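# Load a motor housing can into the press nest

## Task

Pick a single motor housing can out of the steel tray on the robot's table and set it into the round nest beneath the press's raised ram, with its open end facing up and sitting all the way down; at the end, neither gripper may be in contact with any can.

## Robot and tools

Robot: two arms, left_arm and right_arm, each ending in a parallel gripper. The names do not match image sides: left_arm sits on the +y side. The job is already under way, so objects and arms start wherever earlier commands left them.

Scene frame: origin at table-top height, halfway between the two arms' nominal bases; +x reaches out over the table, +z is up. Results report each gripper's end_effector_position (metres) and end_effector_quat_wxyz in this frame. That position is the point between the finger pads, just under 1 cm behind the tips, and can be misreported, more so at long reach. A gripper's fingers point along its own +z; they open and close along its own y.

Command rows: every moving call uses rows of 14 numbers, each in [-1, 1], always for both arms: left_arm dx, dy, dz, rx, ry, rz, opening, then right_arm in the same seven-number order. The six pose numbers are an offset, not a pose, counted from that arm's current Hand target and expressed along the Hand target's own axes. Scale: 1.0 equals 0.6 m of travel or 180 degrees; rx, ry, rz form a single rotation vector. Opening is absolute: +1 fully open (about 87 mm between pads), +0.5 about 69 mm, 0 about 43 mm, -0.5 about 18 mm, -1 closed. Zeros in an arm's six pose numbers re-command it to its Hand target (useful to stop a push); the opening number is always a command, so resend the present value to leave a gripper unchanged.

execute_actions(actions, cameras): actions is a list of actions; each action is a table of up to 15 rows, one per 1/30 s control step, and a short table repeats its final row until 15 steps pass. Every row in an action is measured from the Hand target at that action's start, so sending the same offset again moves further. An empty list just returns state and images. cameras selects which images come back (omitted, null or ["all"] = all, [] = none; unknown names invalidate the call).

move(target, speed, blend, opening_speed, blocking, cameras): drives each gripper in a straight line toward the offset in target. target is one 14-number row, or up to 15 rows differing only in pose offsets, all measured from the same starting Hand targets (not chained). speed is path top speed in m/s, 0.002 to 0.5 (default 0.25), rotation capped at twice that in rad/s; one value or one per target. blend (m) rounds corners in a list. opening_speed (at least 0.2 per second on the -1..+1 scale) ramps the fingers; otherwise they are commanded at once. blocking=false returns after about 0.5 s while the move continues; then call wait or stop before any new motion. Paths are capped at 10 s, do not avoid obstacles or the other arm, and grippers lag and overshoot more at higher speed. The result adds a move: line: done (settled within 10 mm and 2 degrees), off_target, moving, held, or fault, plus limits (paced = pose clipped, held = steps withheld). Done does not mean contact-free.

wait(seconds 0 to 10): lets time pass holding last commands; a running move keeps going. stop(): brakes a running move. zoom_image(camera, region): camera is cam_head_left or cam_head_right; region [x0, y0, x1, y1] in pixels, top-left origin, at most 504 by 504, taken from that camera's latest image. finished_scene(scene): ends the job irreversibly; use scene 1, only once the can is seated and the grippers are clear.

Controller behaviour: each step the commanded pose is clipped to within 100 mm and 20 degrees of the measured pose, then joints follow by damped inverse kinematics, favouring position over orientation. Hand target in a result is the last (clipped) command and the base for the next offsets; if it fell short, command the remainder from it. Friction and gravity can leave the gripper low, short or tilted, especially when reaching far; small moves may not happen or may drift sideways. Check position and orientation after each move and correct tilt. An arm blocked by an object keeps pushing until commanded away. A pose unreachable line names an arm whose command was withheld, usually by the clearance check, which does not guard gripper-to-gripper contact. STEP READINGS list positions at some steps; HELD marks steps where an arm's command was held back.

Gripping: grip_measured uses the same scale as opening (Joint positions shows it 0 closed to 1 open). Readings may be off by about 1 mm. To grasp, note the reading when the pads touch and command about 0.04 below it for full force, less for a lighter hold. Pads give about 20 N each; closing fast squeezes harder.

Heat: holding loads, stretching out, or pushing at unreachable poses warms motors. MOTOR HOT appears at 75 °C; at 90 °C an OVER-TEMPERATURE FAULT folds that arm away for good; at 100 °C it collapses.

Joint ranges (rad), base to gripper: waist -2.618 to 3.054, shoulder 0.000 to 3.142, elbow 0.000 to 3.142 (straight at 2.901), wrist pitch -1.571 to 1.571, wrist yaw -1.571 to 1.571, wrist roll -2.094 to 2.094. JOINT TORQUES include gravity and offsets; joints 1 to 3 wrap at ±28 N m.

Cameras: cam_head_left and cam_head_right, both 672x504; intrinsics are given per camera (left fx=fy 403.073, cx 335.279, cy 251.505; right fx=fy 399.518, cx 337.286, cy 248.197).

Avoid: dropping the can, releasing anything still moving, knocking items off the table, fast impacts, hard pressing, and any collision between the arms. Brief external tugs or pushes on parts may occur. Move moderately and smoothly.

Each tool is called in YAML: its name, and indented under it one key for each argument.

## Session

execute_actions:
  actions: []

Scene clock: 464.60 s.
left_arm: end_effector_position=(+0.3743, +0.0178, +0.1024) grip_measured=-0.015 end_effector_quat_wxyz=(+0.193, +0.787, +0.482, -0.333) | right_arm: end_effector_position=(+0.5203, -0.4964, +0.3712) grip_measured=+0.978 end_effector_quat_wxyz=(+0.724, +0.437, +0.511, -0.150)
Joint positions: left_arm=[-0.489 2.294 2.125 -1.463 0.788 1.631 0.493] | right_arm=[-0.099 1.771 1.565 0.339 0.781 0.41 0.989]
Joint velocities: left_arm=[-0.007 -0.002 0.012 0.007 0.051 -0.037 0.006] | right_arm=[-0.007 0.007 0.007 0.066 -0.007 -0.051 -0.003]
Joint torques (N m): left_arm=[0.59 -11.48 7.73 -0.17 0.66 0.16] | right_arm=[-0.23 -9.35 8.21 1.63 -0.06 -0.04]
Heat: left arm: 46 °C; right arm: 50 °C.
Hand target: left_arm +0.3781, +0.0166, +0.1061; +0.200, +0.785, +0.479, -0.337 | right_arm +0.5166, -0.4959, +0.3856; +0.734, +0.438, +0.499, -0.144
Tool commands: left_gripper/opening=-0.12 right_gripper/opening=+1.0
Off the commanded pose: left_arm 0.006 m, 1 deg | right_arm 0.015 m, 2 deg.

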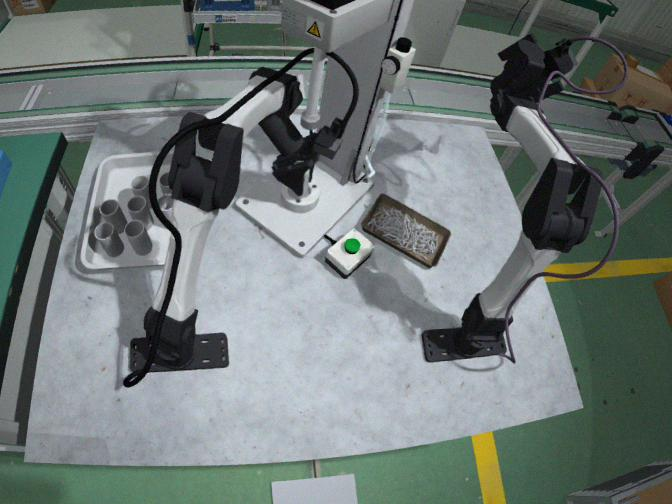

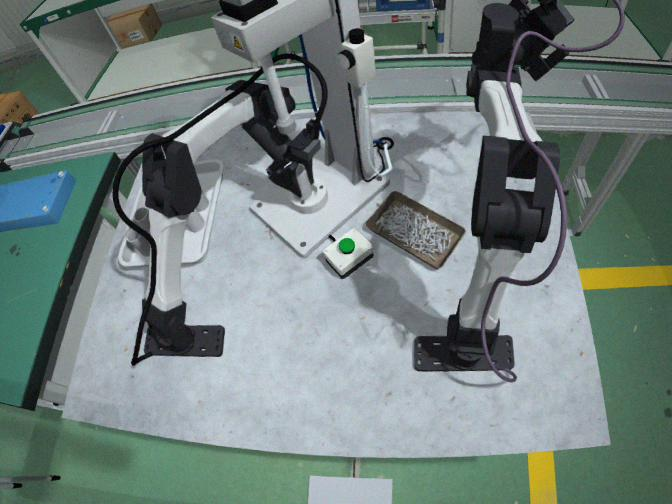

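zoom_image:
  camera: "cam_head_left"
  region: [230, 120, 380, 260]

zoom_image:
  camera: "cam_head_right"
  region: [230, 110, 380, 250]

zoom_image:
  camera: "cam_head_left"
  region: [70, 140, 220, 280]

Scaled by 3.360.

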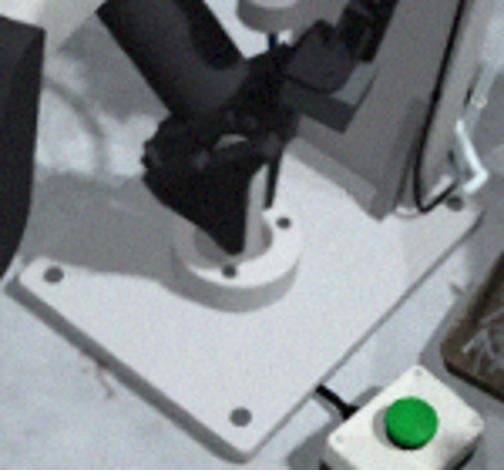

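Scaled by 3.360.

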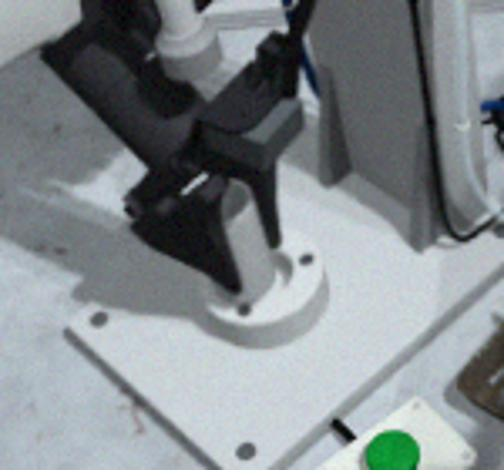

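Scaled by 3.360.

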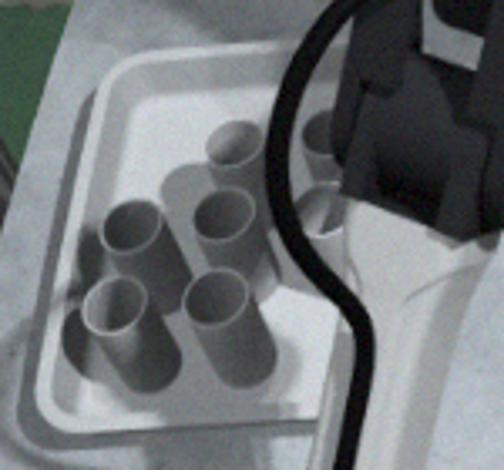

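zoom_image:
  camera: "cam_head_left"
  region: [270, 140, 330, 220]

zoom_image:
  camera: "cam_head_right"
  region: [265, 140, 335, 220]

zoom_image:
  camera: "cam_head_left"
  region: [220, 0, 420, 200]

Scaled by 6.300.

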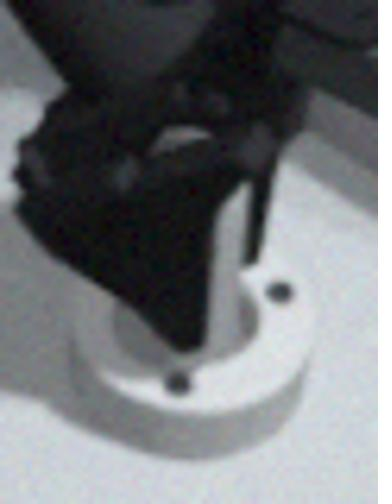

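Scaled by 6.300.

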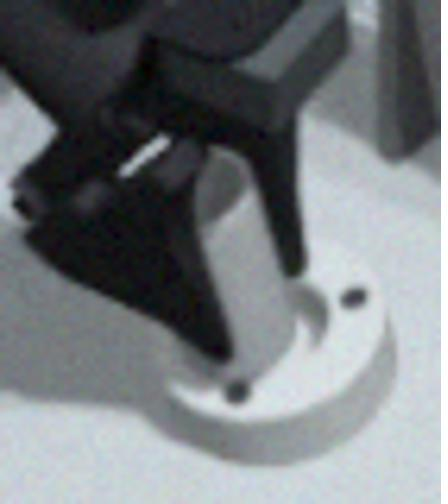

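Scaled by 2.520.

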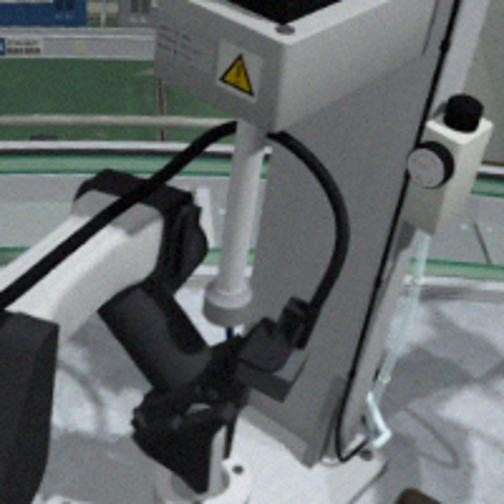

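zoom_image:
  camera: "cam_head_left"
  region: [280, 172, 324, 216]

zoom_image:
  camera: "cam_head_right"
  region: [286, 160, 330, 216]

Scaled by 11.455.

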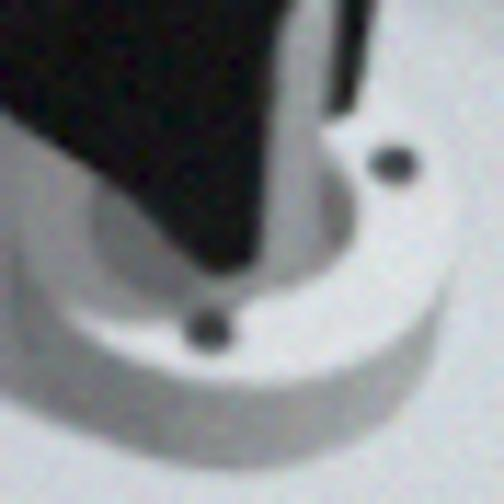

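Scaled by 9.000.

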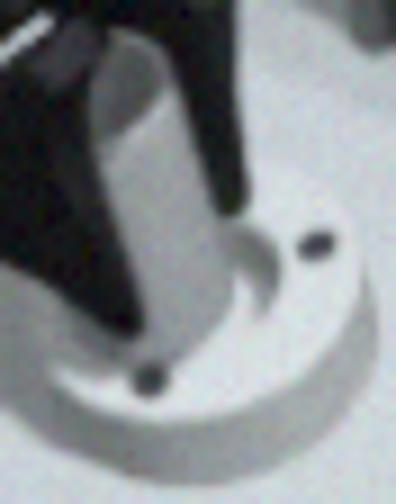

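move:
  target: [0.0166,0.0004,0.0164,0,0,0,-0.12,0,0,0,0,0,0,1]
  speed: 0.03

zoom_image:
  camera: "cam_head_right"
  region: [286, 160, 330, 216]

zoom_image:
  camera: "cam_head_left"
  region: [280, 172, 324, 216]

Scene clock: 491.53 s.
left_arm: end_effector_position=(+0.3746, +0.0173, +0.0978) grip_measured=-0.015 end_effector_quat_wxyz=(+0.194, +0.787, +0.481, -0.334) | right_arm: end_effector_position=(+0.5203, -0.4964, +0.3712) grip_measured=+0.978 end_effector_quat_wxyz=(+0.724, +0.437, +0.511, -0.150)
Joint positions: left_arm=[-0.489 2.294 2.106 -1.444 0.79 1.633 0.493] | right_arm=[-0.099 1.771 1.565 0.339 0.781 0.41 0.989]
Joint velocities: left_arm=[-0.017 -0.007 -0.007 -0.007 0.007 -0.037 0.001] | right_arm=[-0.017 -0.002 -0.022 -0.007 -0.095 -0.007 0.018]
Joint torques (N m): left_arm=[0.57 -11.77 4.4 0.15 0.65 0.17] | right_arm=[-0.23 -9.36 8.21 1.63 -0.06 -0.04]
Heat: left arm: 49 °C; right arm: 50 °C.
Hand target: left_arm +0.3780, +0.0165, +0.0922; +0.200, +0.785, +0.479, -0.337 | right_arm +0.5166, -0.4959, +0.3856; +0.734, +0.438, +0.499, -0.144
Off the commanded pose: left_arm 0.007 m, 1 deg | right_arm 0.015 m, 2 deg.
move: off_target (right_arm)

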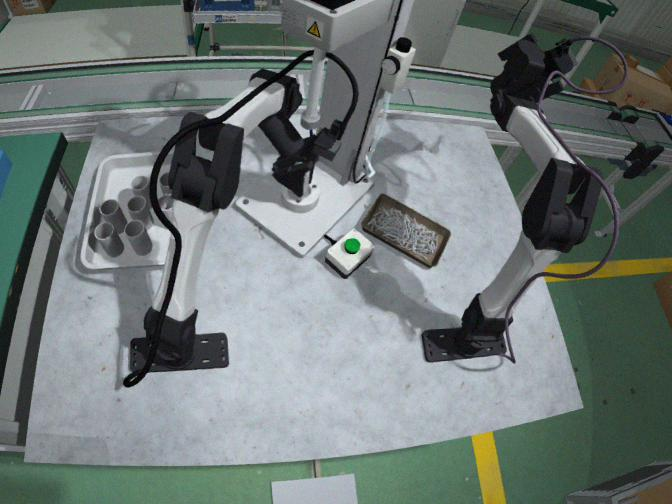

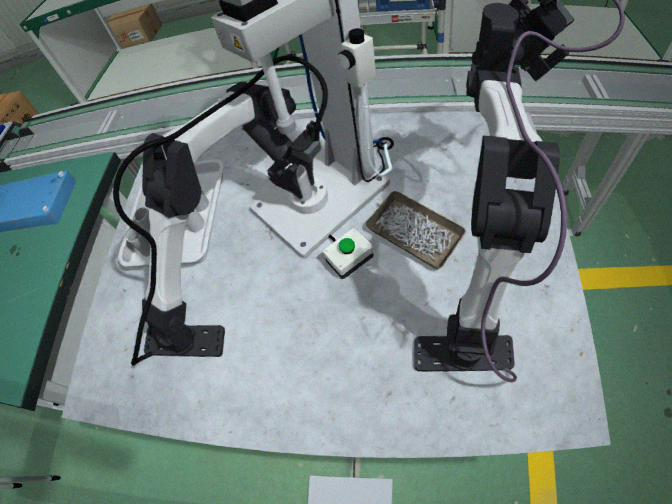

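Scaled by 9.000.

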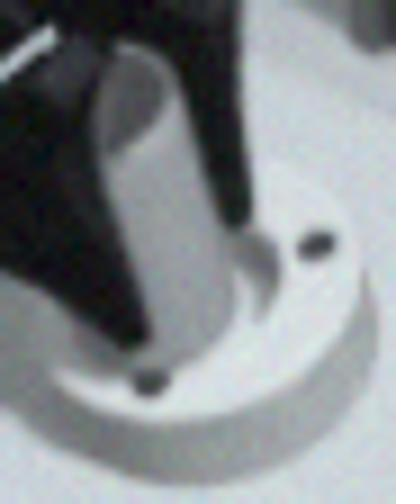

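Scaled by 11.455.

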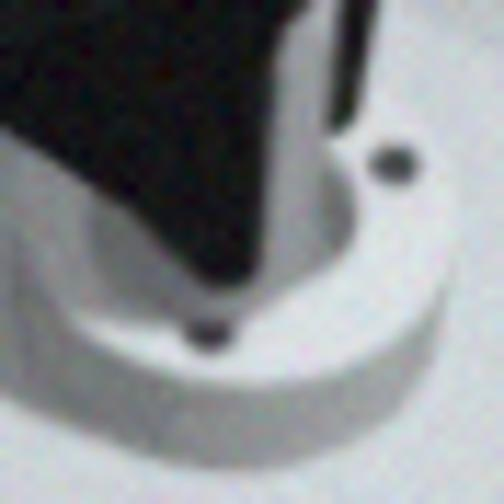

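move:
  target: [0.0083,0.0002,0.0082,0,0,0,-0.12,0,0,0,0,0,0,1]
  speed: 0.03

zoom_image:
  camera: "cam_head_right"
  region: [286, 160, 330, 216]

zoom_image:
  camera: "cam_head_left"
  region: [280, 172, 324, 216]

Scene clock: 500.60 s.
left_arm: end_effector_position=(+0.3723, +0.0138, +0.0957) grip_measured=-0.016 end_effector_quat_wxyz=(+0.199, +0.782, +0.480, -0.345) | right_arm: end_effector_position=(+0.5203, -0.4964, +0.3712) grip_measured=+0.978 end_effector_quat_wxyz=(+0.724, +0.437, +0.511, -0.150)
Joint positions: left_arm=[-0.489 2.294 2.088 -1.429 0.817 1.633 0.492] | right_arm=[-0.099 1.771 1.565 0.339 0.781 0.41 0.989]
Joint velocities: left_arm=[-0.017 -0.002 0.002 -0.037 -0.051 -0.037 0.004] | right_arm=[-0.017 -0.017 -0.002 -0.037 -0.037 0.007 -0.013]
Joint torques (N m): left_arm=[0.61 -11.64 3.59 0.3 0.39 0.18] | right_arm=[-0.23 -9.36 8.21 1.63 -0.06 -0.04]
Heat: left arm: 50 °C; right arm: 50 °C.
Hand target: left_arm +0.3780, +0.0165, +0.0851; +0.199, +0.785, +0.479, -0.337 | right_arm +0.5166, -0.4959, +0.3856; +0.734, +0.438, +0.499, -0.144
Off the commanded pose: left_arm 0.012 m, 1 deg | right_arm 0.015 m, 2 deg.
move: off_target (left_arm, right_arm)

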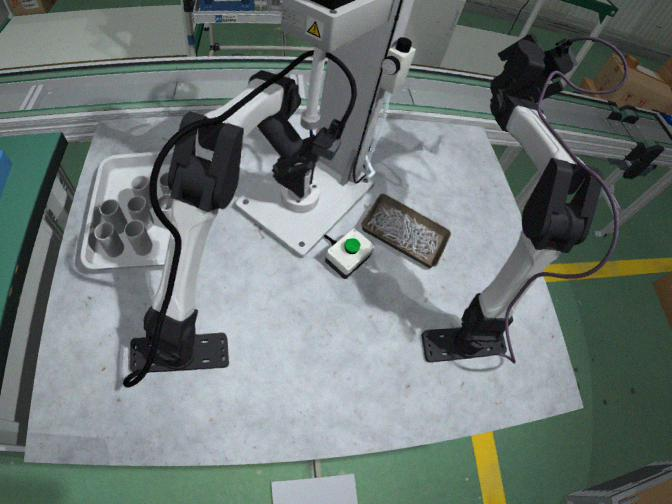

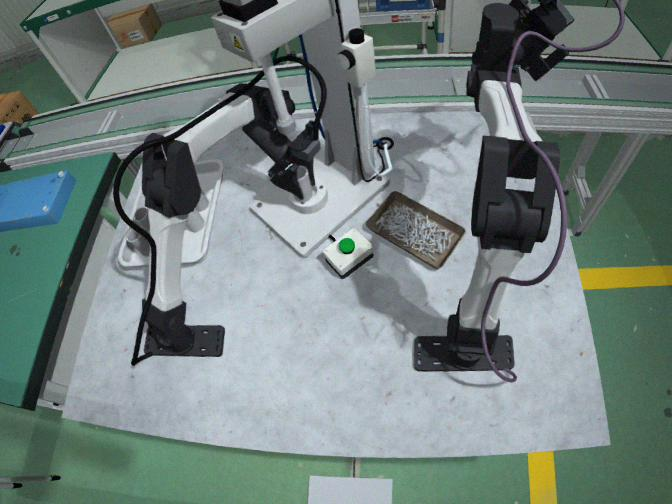

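Scaled by 9.000.

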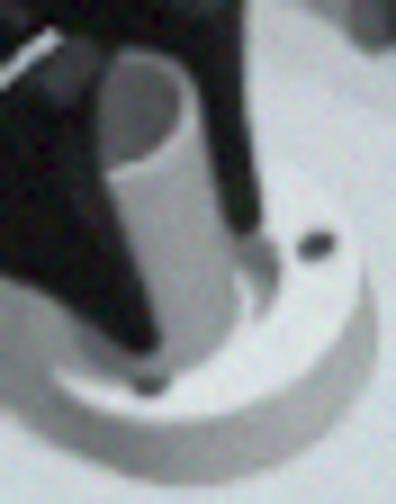

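Scaled by 11.455.

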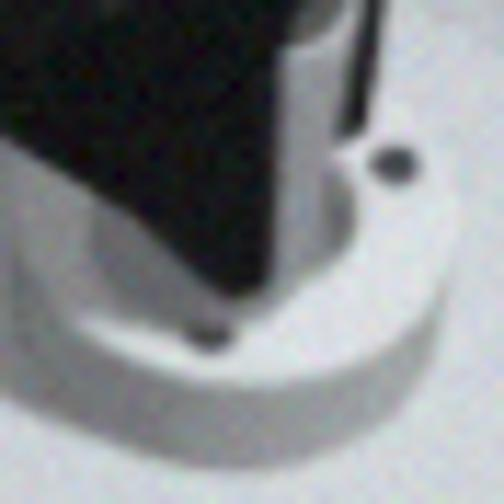

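move:
  target:
    - [-0.0213,-0.0005,-0.0211,0,0,0,-0.12,0,0,0,0,0,0,1]
    - [-0.0161,0.0143,-0.0267,0,0,0,-0.12,0,0,0,0,0,0,1]
  speed: 0.04

zoom_image:
  camera: "cam_head_right"
  region: [286, 160, 330, 216]

zoom_image:
  camera: "cam_head_left"
  region: [280, 172, 324, 216]

Scene clock: 513.27 s.
left_arm: end_effector_position=(+0.3836, +0.0154, +0.1004) grip_measured=-0.016 end_effector_quat_wxyz=(+0.196, +0.784, +0.481, -0.339) | right_arm: end_effector_position=(+0.5203, -0.4964, +0.3712) grip_measured=+0.978 end_effector_quat_wxyz=(+0.724, +0.437, +0.511, -0.150)
Joint positions: left_arm=[-0.48 2.35 2.208 -1.5 0.802 1.644 0.492] | right_arm=[-0.099 1.771 1.565 0.339 0.781 0.41 0.989]
Joint velocities: left_arm=[-0.012 0.002 0.007 -0.007 -0.007 -0.051 -0.009] | right_arm=[0.007 -0.007 0.002 -0.022 -0.022 -0.066 0.029]
Joint torques (N m): left_arm=[0.69 -11.96 7.62 -0.18 0.5 0.13] | right_arm=[-0.21 -9.35 8.2 1.62 -0.06 -0.04]
Heat: left arm: 49 °C; right arm: 50 °C.
Hand target: left_arm +0.3880, +0.0165, +0.1030; +0.200, +0.785, +0.479, -0.337 | right_arm +0.5166, -0.4959, +0.3856; +0.734, +0.438, +0.499, -0.144
Off the commanded pose: left_arm 0.005 m, 0 deg | right_arm 0.015 m, 2 deg.
move: off_target (right_arm)

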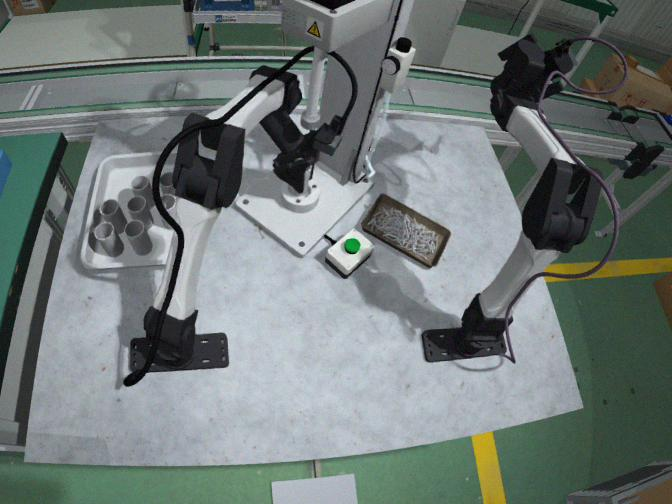

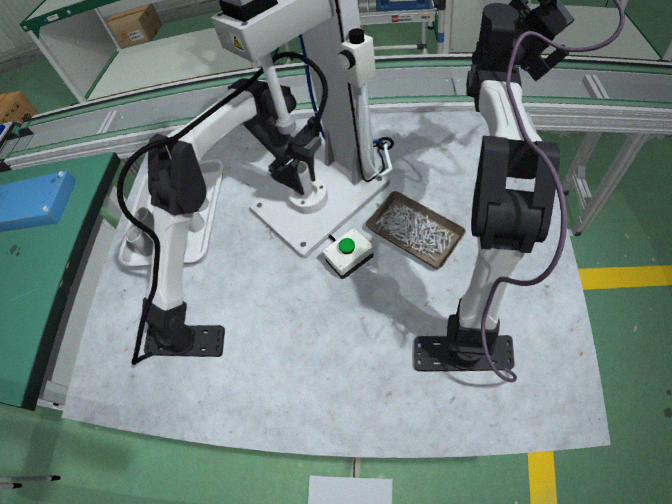

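Scaled by 9.000.

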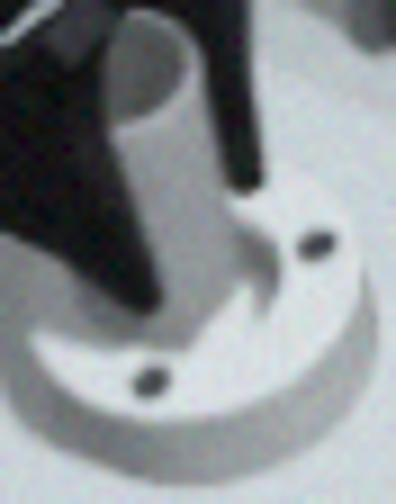

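Scaled by 11.455.

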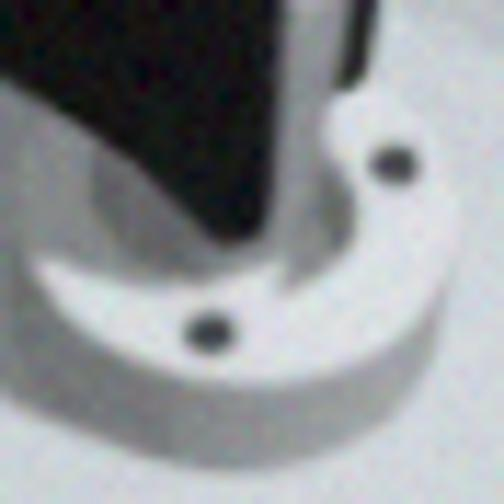

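move:
  target: [0.0213,0.0005,0.0211,0,0,0,-0.12,0,0,0,0,0,0,1]
  speed: 0.03

zoom_image:
  camera: "cam_head_right"
  region: [286, 160, 330, 216]

zoom_image:
  camera: "cam_head_left"
  region: [280, 172, 324, 216]

Scene clock: 521.27 s.
left_arm: end_effector_position=(+0.3824, +0.0126, +0.0948) grip_measured=-0.017 end_effector_quat_wxyz=(+0.200, +0.781, +0.479, -0.347) | right_arm: end_effector_position=(+0.5203, -0.4964, +0.3712) grip_measured=+0.978 end_effector_quat_wxyz=(+0.724, +0.437, +0.511, -0.150)
Joint positions: left_arm=[-0.48 2.35 2.178 -1.473 0.822 1.646 0.491] | right_arm=[-0.099 1.771 1.565 0.339 0.781 0.41 0.989]
Joint velocities: left_arm=[0.002 0.002 0.002 -0.037 0.022 -0.007 -0.006] | right_arm=[-0.007 0.002 -0.007 0.007 -0.007 0.022 -0.003]
Joint torques (N m): left_arm=[0.61 -12.49 3.48 0.25 0.36 0.18] | right_arm=[-0.21 -9.35 8.21 1.63 -0.06 -0.04]
Heat: left arm: 50 °C; right arm: 50 °C.
Hand target: left_arm +0.3878, +0.0164, +0.0850; +0.200, +0.785, +0.479, -0.337 | right_arm +0.5166, -0.4959, +0.3856; +0.734, +0.438, +0.499, -0.144
Off the commanded pose: left_arm 0.012 m, 1 deg | right_arm 0.015 m, 2 deg.
move: off_target (left_arm, right_arm)

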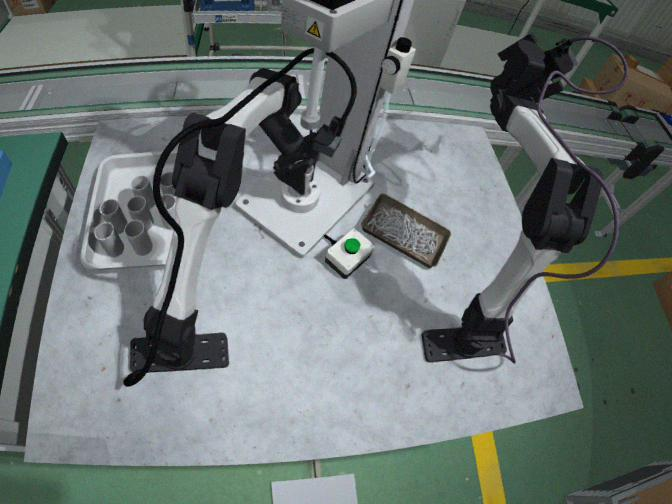

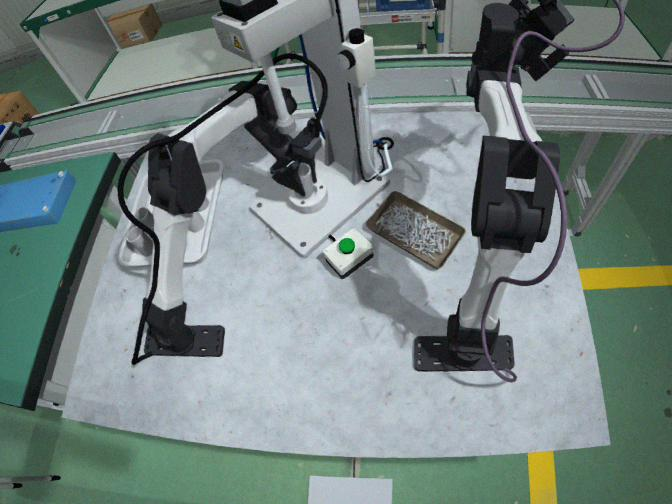

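Scaled by 9.000.

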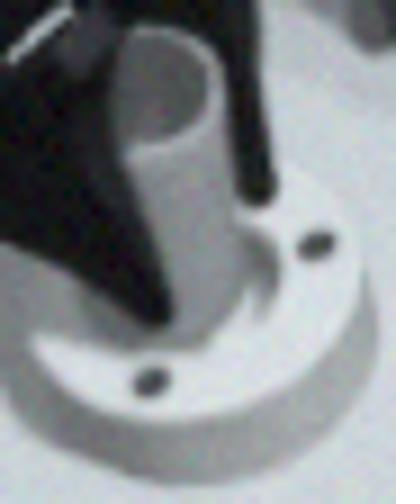

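Scaled by 11.455.

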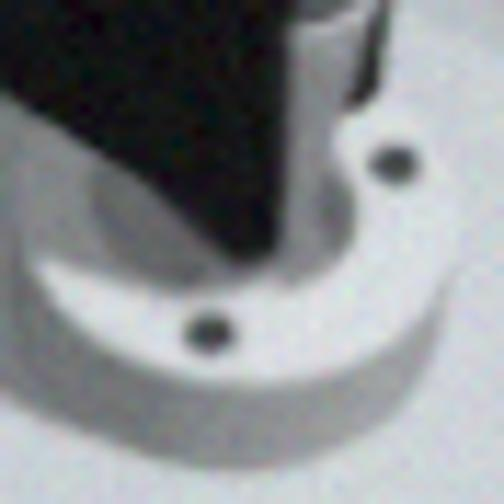

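move:
  target:
    - [-0.019,-0.0005,-0.0187,0,0,0,-0.12,0,0,0,0,0,0,1]
    - [-0.0263,0.0048,-0.0113,0,0,0,-0.12,0,0,0,0,0,0,1]
  speed: 0.04

zoom_image:
  camera: "cam_head_right"
  region: [286, 160, 330, 216]

zoom_image:
  camera: "cam_head_left"
  region: [280, 172, 324, 216]

move:
  target: [0.0213,0.0005,0.0211,0,0,0,-0.12,0,0,0,0,0,0,1]
  speed: 0.03

zoom_image:
  camera: "cam_head_right"
  region: [286, 160, 330, 216]

zoom_image:
  camera: "cam_head_left"
  region: [280, 172, 324, 216]

Scene clock: 539.93 s.
left_arm: end_effector_position=(+0.3876, +0.0133, +0.0984) grip_measured=-0.017 end_effector_quat_wxyz=(+0.201, +0.786, +0.479, -0.336) | right_arm: end_effector_position=(+0.5203, -0.4964, +0.3712) grip_measured=+0.978 end_effector_quat_wxyz=(+0.724, +0.437, +0.511, -0.150)
Joint positions: left_arm=[-0.48 2.359 2.215 -1.486 0.804 1.644 0.491] | right_arm=[-0.099 1.771 1.565 0.339 0.781 0.41 0.989]
Joint velocities: left_arm=[-0.002 -0.007 0.002 0.007 -0.11 -0.022 -0.006] | right_arm=[-0.012 -0.002 -0.007 -0.022 -0.037 -0.037 0.003]
Joint torques (N m): left_arm=[-0.62 -12.08 7.64 -0.13 0.53 -0.1] | right_arm=[-0.23 -9.35 8.21 1.63 -0.06 -0.04]
Heat: left arm: 51 °C; right arm: 50 °C.
Hand target: left_arm +0.3877, +0.0094, +0.1008; +0.199, +0.785, +0.479, -0.338 | right_arm +0.5166, -0.4959, +0.3856; +0.734, +0.438, +0.499, -0.144
Off the commanded pose: left_arm 0.004 m, 0 deg | right_arm 0.015 m, 2 deg.
move: off_target (right_arm)

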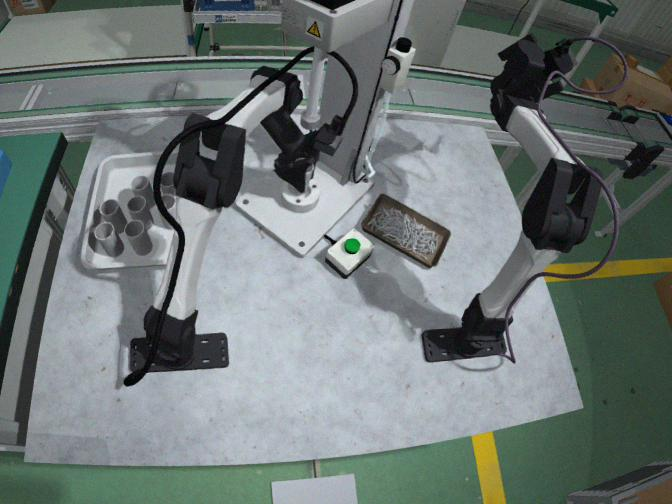

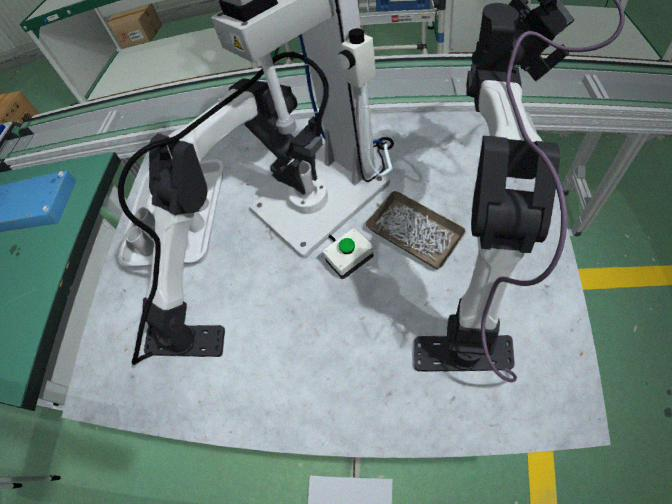

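Scaled by 9.000.

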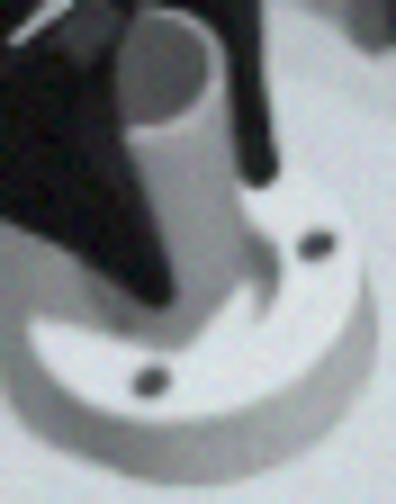

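Scaled by 11.455.

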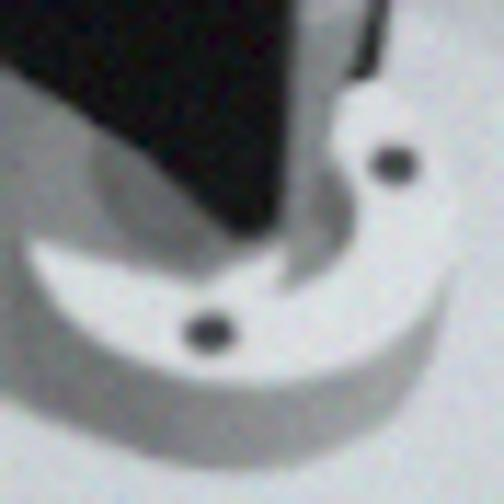

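Scene clock: 541.03 s.
left_arm: end_effector_position=(+0.3852, +0.0084, +0.0936) grip_measured=-0.019 end_effector_quat_wxyz=(+0.207, +0.781, +0.476, -0.347) | right_arm: end_effector_position=(+0.5203, -0.4964, +0.3712) grip_measured=+0.978 end_effector_quat_wxyz=(+0.724, +0.437, +0.511, -0.150)
Joint positions: left_arm=[-0.483 2.359 2.186 -1.458 0.83 1.643 0.49] | right_arm=[-0.099 1.771 1.565 0.339 0.781 0.41 0.989]
Joint velocities: left_arm=[0.007 -0.017 -0.017 0.007 0.066 0.037 0.001] | right_arm=[0.007 0.007 -0.007 -0.007 -0.051 0.007 -0.003]
Joint torques (N m): left_arm=[-0.34 -12.55 3.62 0.3 0.28 -0.04] | right_arm=[-0.23 -9.36 8.21 1.63 -0.06 -0.04]
Heat: left arm: 51 °C; right arm: 50 °C.
Hand target: left_arm +0.3877, +0.0093, +0.0829; +0.200, +0.785, +0.479, -0.337 | right_arm +0.5166, -0.4959, +0.3856; +0.734, +0.438, +0.499, -0.144
Off the commanded pose: left_arm 0.011 m, 2 deg | right_arm 0.015 m, 2 deg.
move: off_target (left_arm, right_arm)

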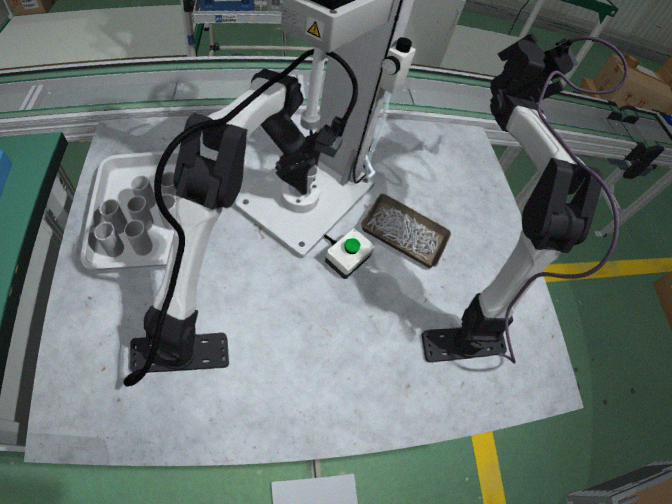

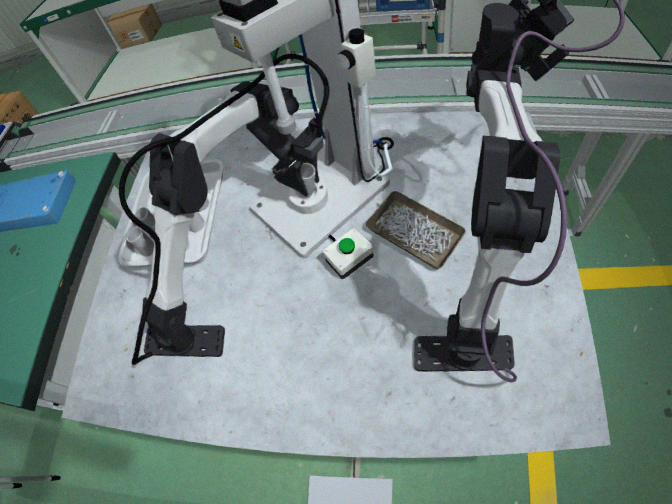

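Scaled by 9.000.

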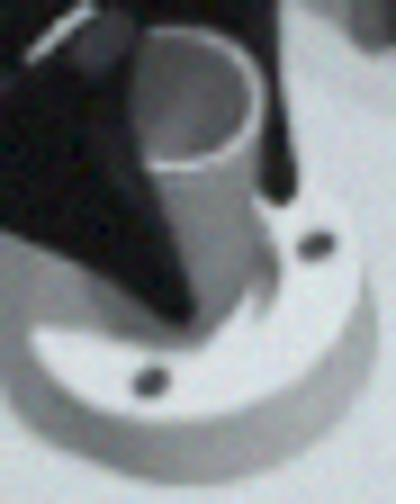

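Scaled by 11.455.

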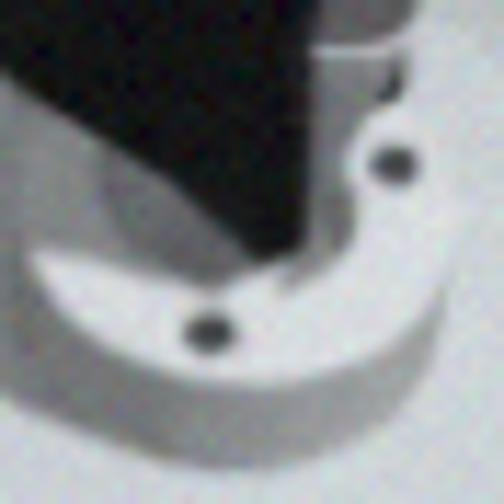

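move:
  target:
    - [-0.019,-0.0005,-0.0187,0,0,0,-0.12,0,0,0,0,0,0,1]
    - [-0.0244,0.0036,-0.0138,0,0,0,-0.12,0,0,0,0,0,0,1]
  speed: 0.04

zoom_image:
  camera: "cam_head_right"
  region: [286, 160, 330, 216]

zoom_image:
  camera: "cam_head_left"
  region: [280, 172, 324, 216]

zoom_image:
  camera: "cam_head_right"
  region: [240, 40, 380, 230]

Scene clock: 549.43 s.
left_arm: end_effector_position=(+0.3880, +0.0079, +0.0974) grip_measured=-0.019 end_effector_quat_wxyz=(+0.203, +0.786, +0.478, -0.336) | right_arm: end_effector_position=(+0.5203, -0.4964, +0.3712) grip_measured=+0.978 end_effector_quat_wxyz=(+0.724, +0.437, +0.511, -0.150)
Joint positions: left_arm=[-0.49 2.366 2.222 -1.473 0.807 1.631 0.49] | right_arm=[-0.099 1.771 1.565 0.339 0.781 0.41 0.989]
Joint velocities: left_arm=[-0.002 -0.002 0.007 -0.022 -0.037 0.007 0.004] | right_arm=[-0.007 -0.007 -0.002 0.007 0.037 -0.081 0.013]
Joint torques (N m): left_arm=[-0.65 -12.04 7.69 -0.17 0.52 -0.06] | right_arm=[-0.23 -9.36 8.21 1.63 -0.06 -0.04]
Heat: left arm: 51 °C; right arm: 50 °C.
Hand target: left_arm +0.3877, +0.0043, +0.0992; +0.200, +0.785, +0.479, -0.338 | right_arm +0.5166, -0.4959, +0.3856; +0.734, +0.438, +0.499, -0.144
Off the commanded pose: left_arm 0.004 m, 0 deg | right_arm 0.015 m, 2 deg.
move: off_target (right_arm)

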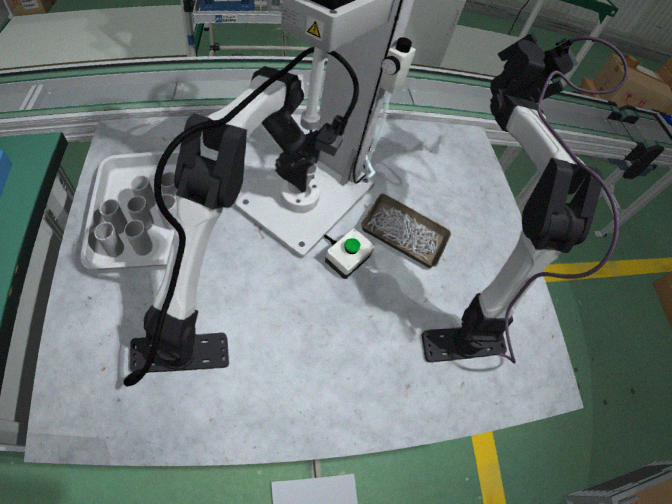

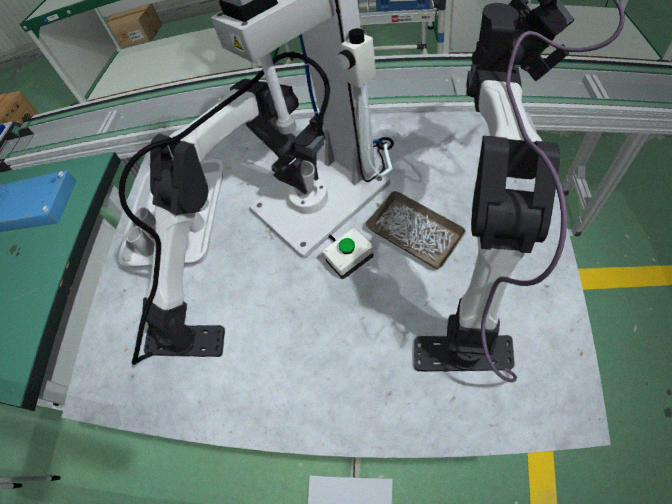

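Scaled by 9.000.

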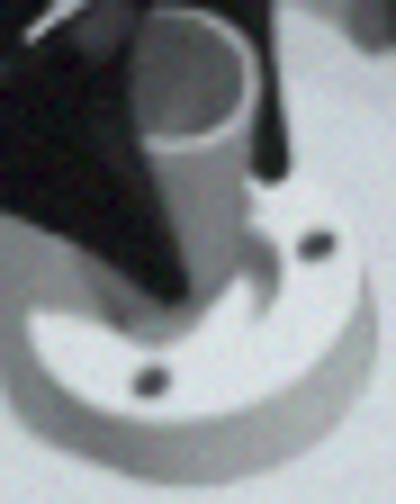

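Scaled by 11.455.

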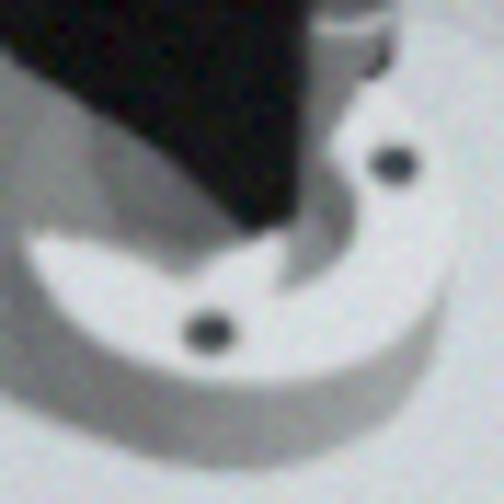

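Scaled by 2.653.

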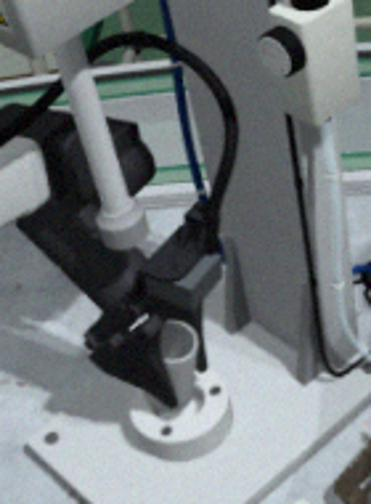

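move:
  target: [-0.0118,0,-0.0118,0,-0.06,0,-0.12,0,0,0,0,0,0,1]
  speed: 0.06

zoom_image:
  camera: "cam_head_right"
  region: [286, 160, 330, 216]

zoom_image:
  camera: "cam_head_left"
  region: [280, 160, 324, 216]

zoom_image:
  camera: "cam_head_right"
  region: [240, 40, 380, 230]

Scene clock: 558.97 s.
left_arm: end_effector_position=(+0.3864, +0.0060, +0.1059) grip_measured=-0.019 end_effector_quat_wxyz=(+0.240, +0.755, +0.463, -0.397) | right_arm: end_effector_position=(+0.5203, -0.4964, +0.3712) grip_measured=+0.978 end_effector_quat_wxyz=(+0.724, +0.437, +0.511, -0.150)
Joint positions: left_arm=[-0.446 2.398 2.243 -1.537 0.96 1.713 0.49] | right_arm=[-0.099 1.771 1.565 0.339 0.781 0.41 0.989]
Joint velocities: left_arm=[-0.027 -0.012 -0.007 -0.022 -0.037 0.007 0.001] | right_arm=[0.002 -0.007 0.002 0.007 0.022 -0.066 0.013]
Joint torques (N m): left_arm=[0.54 -12.27 6.79 -0.27 0.74 0.16] | right_arm=[-0.21 -9.35 8.21 1.63 -0.06 -0.04]
Heat: left arm: 51 °C; right arm: 50 °C.
Hand target: left_arm +0.3881, +0.0050, +0.1090; +0.243, +0.750, +0.459, -0.409 | right_arm +0.5166, -0.4959, +0.3856; +0.734, +0.438, +0.499, -0.144
Off the commanded pose: left_arm 0.004 m, 2 deg | right_arm 0.015 m, 2 deg.
joint sent to its limit (left arm) — joint 4 (wrist pitch), lower limit. The joint targets still meet the commanded pose.
move: off_target (right_arm)

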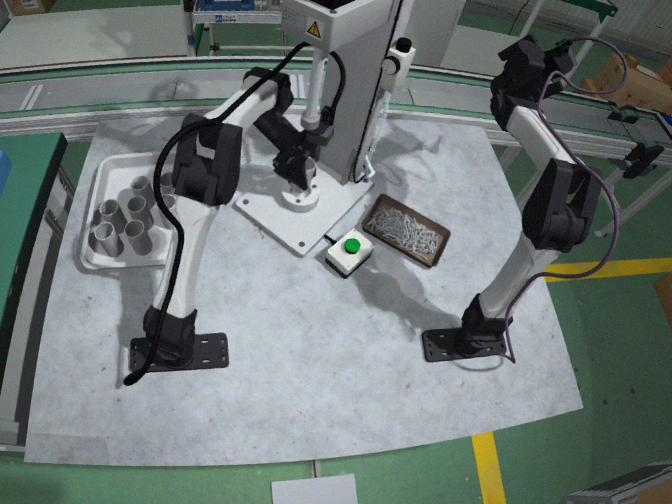

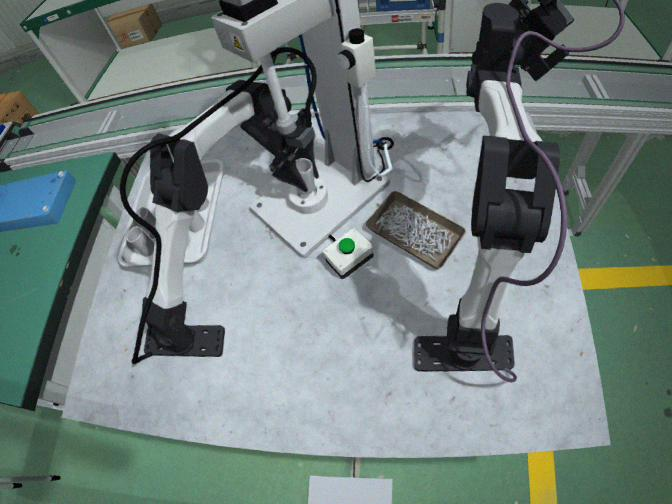

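Scaled by 9.000.

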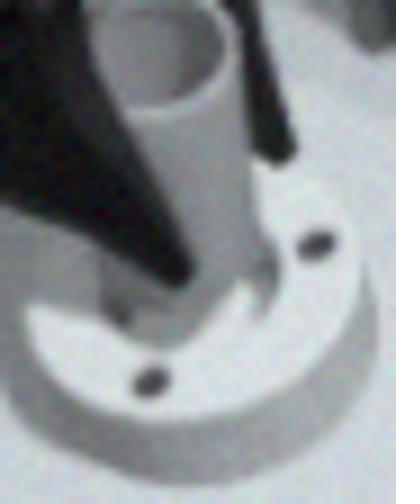

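Scaled by 9.000.

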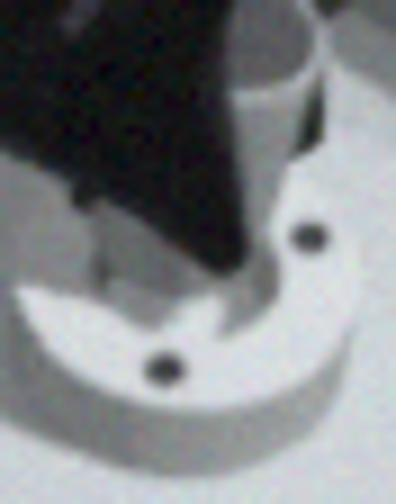

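Scaled by 2.653.

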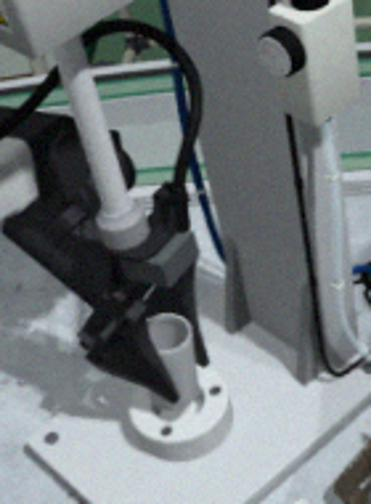

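zoom_image:
  camera: "cam_head_right"
  region: [295, 176, 321, 202]

zoom_image:
  camera: "cam_head_left"
  region: [286, 176, 316, 206]

Scaled by 19.385.

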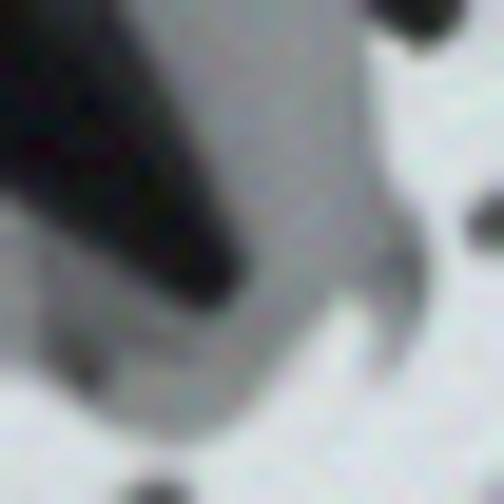

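Scaled by 16.800.

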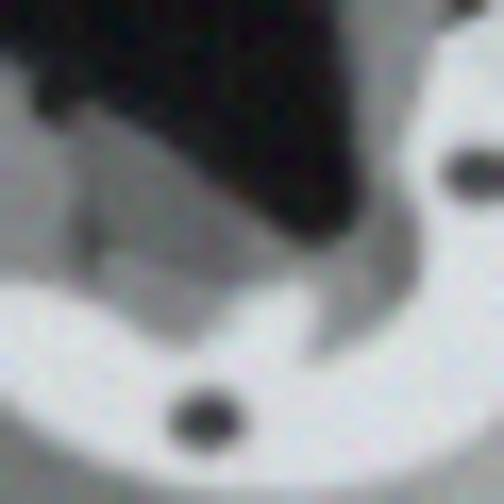

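move:
  target:
    - [-0.0349,-0.0005,-0.0228,0,0,0,-0.12,0,0,0,0,0,0,1]
    - [-0.0695,-0.1262,0.0326,0,0,0,-0.12,0,0,0,0,0,0,1]
  speed: 0.08

zoom_image:
  camera: "cam_head_right"
  region: [260, 150, 350, 250]

zoom_image:
  camera: "cam_head_left"
  region: [250, 150, 340, 250]

Scene clock: 578.80 s.
left_arm: end_effector_position=(+0.3059, +0.0088, +0.1183) grip_measured=-0.019 end_effector_quat_wxyz=(+0.222, +0.749, +0.467, -0.413) | right_arm: end_effector_position=(+0.5203, -0.4964, +0.3712) grip_measured=+0.978 end_effector_quat_wxyz=(+0.724, +0.437, +0.511, -0.150)
Joint positions: left_arm=[-0.517 2.063 1.737 -1.329 0.974 1.607 0.49] | right_arm=[-0.099 1.771 1.565 0.339 0.781 0.41 0.989]
Joint velocities: left_arm=[0.022 0.002 -0.002 0.007 0.037 -0.037 0.004] | right_arm=[-0.017 -0.002 -0.012 0.022 -0.051 -0.022 0.008]
Joint torques (N m): left_arm=[-0.38 -15.64 4.57 0.04 0.79 -0.05] | right_arm=[-0.23 -9.36 8.21 1.63 -0.06 -0.04]
Heat: left arm: 51 °C; right arm: 51 °C.
Hand target: left_arm +0.3035, +0.0046, +0.1362; +0.244, +0.750, +0.458, -0.411 | right_arm +0.5166, -0.4959, +0.3856; +0.734, +0.438, +0.499, -0.144
Off the commanded pose: left_arm 0.016 m, 3 deg | right_arm 0.015 m, 2 deg.
move: off_target (left_arm, right_arm)

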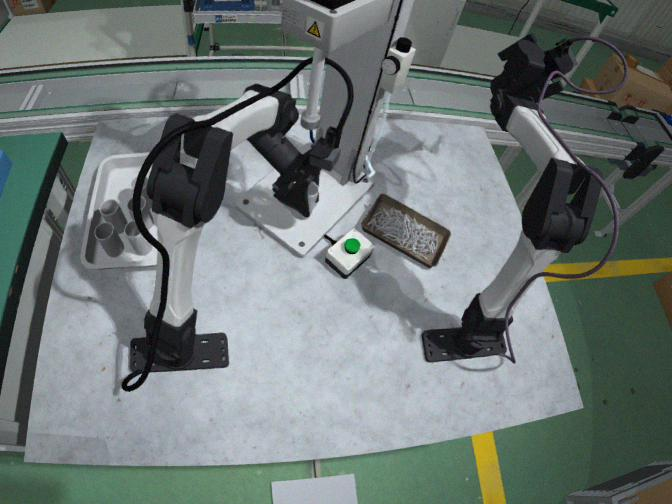

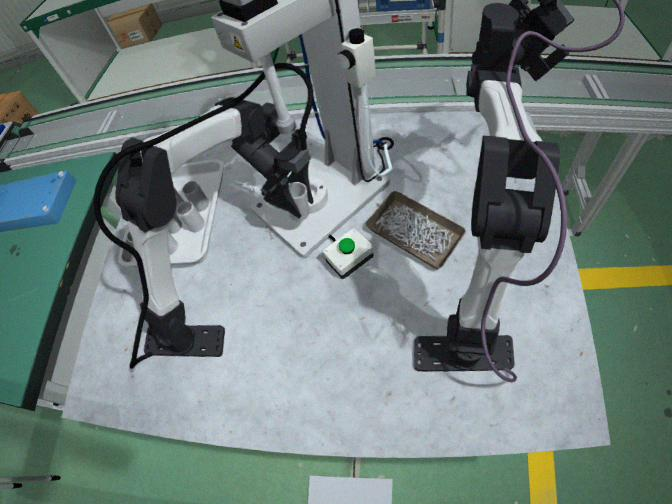

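Scaled by 5.040.

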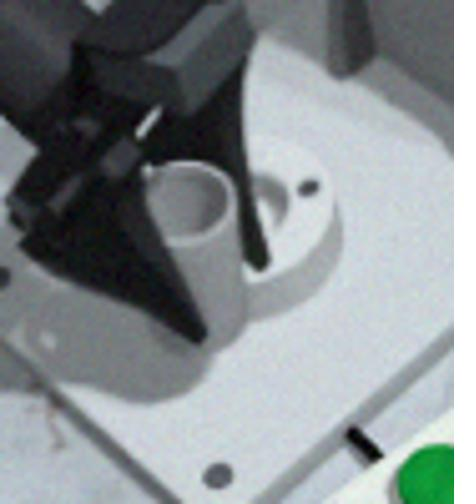

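Scaled by 5.040.

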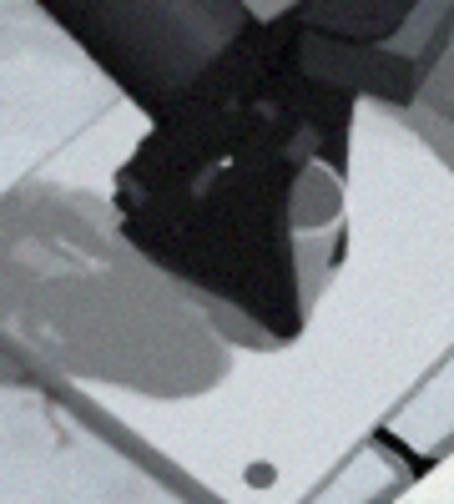

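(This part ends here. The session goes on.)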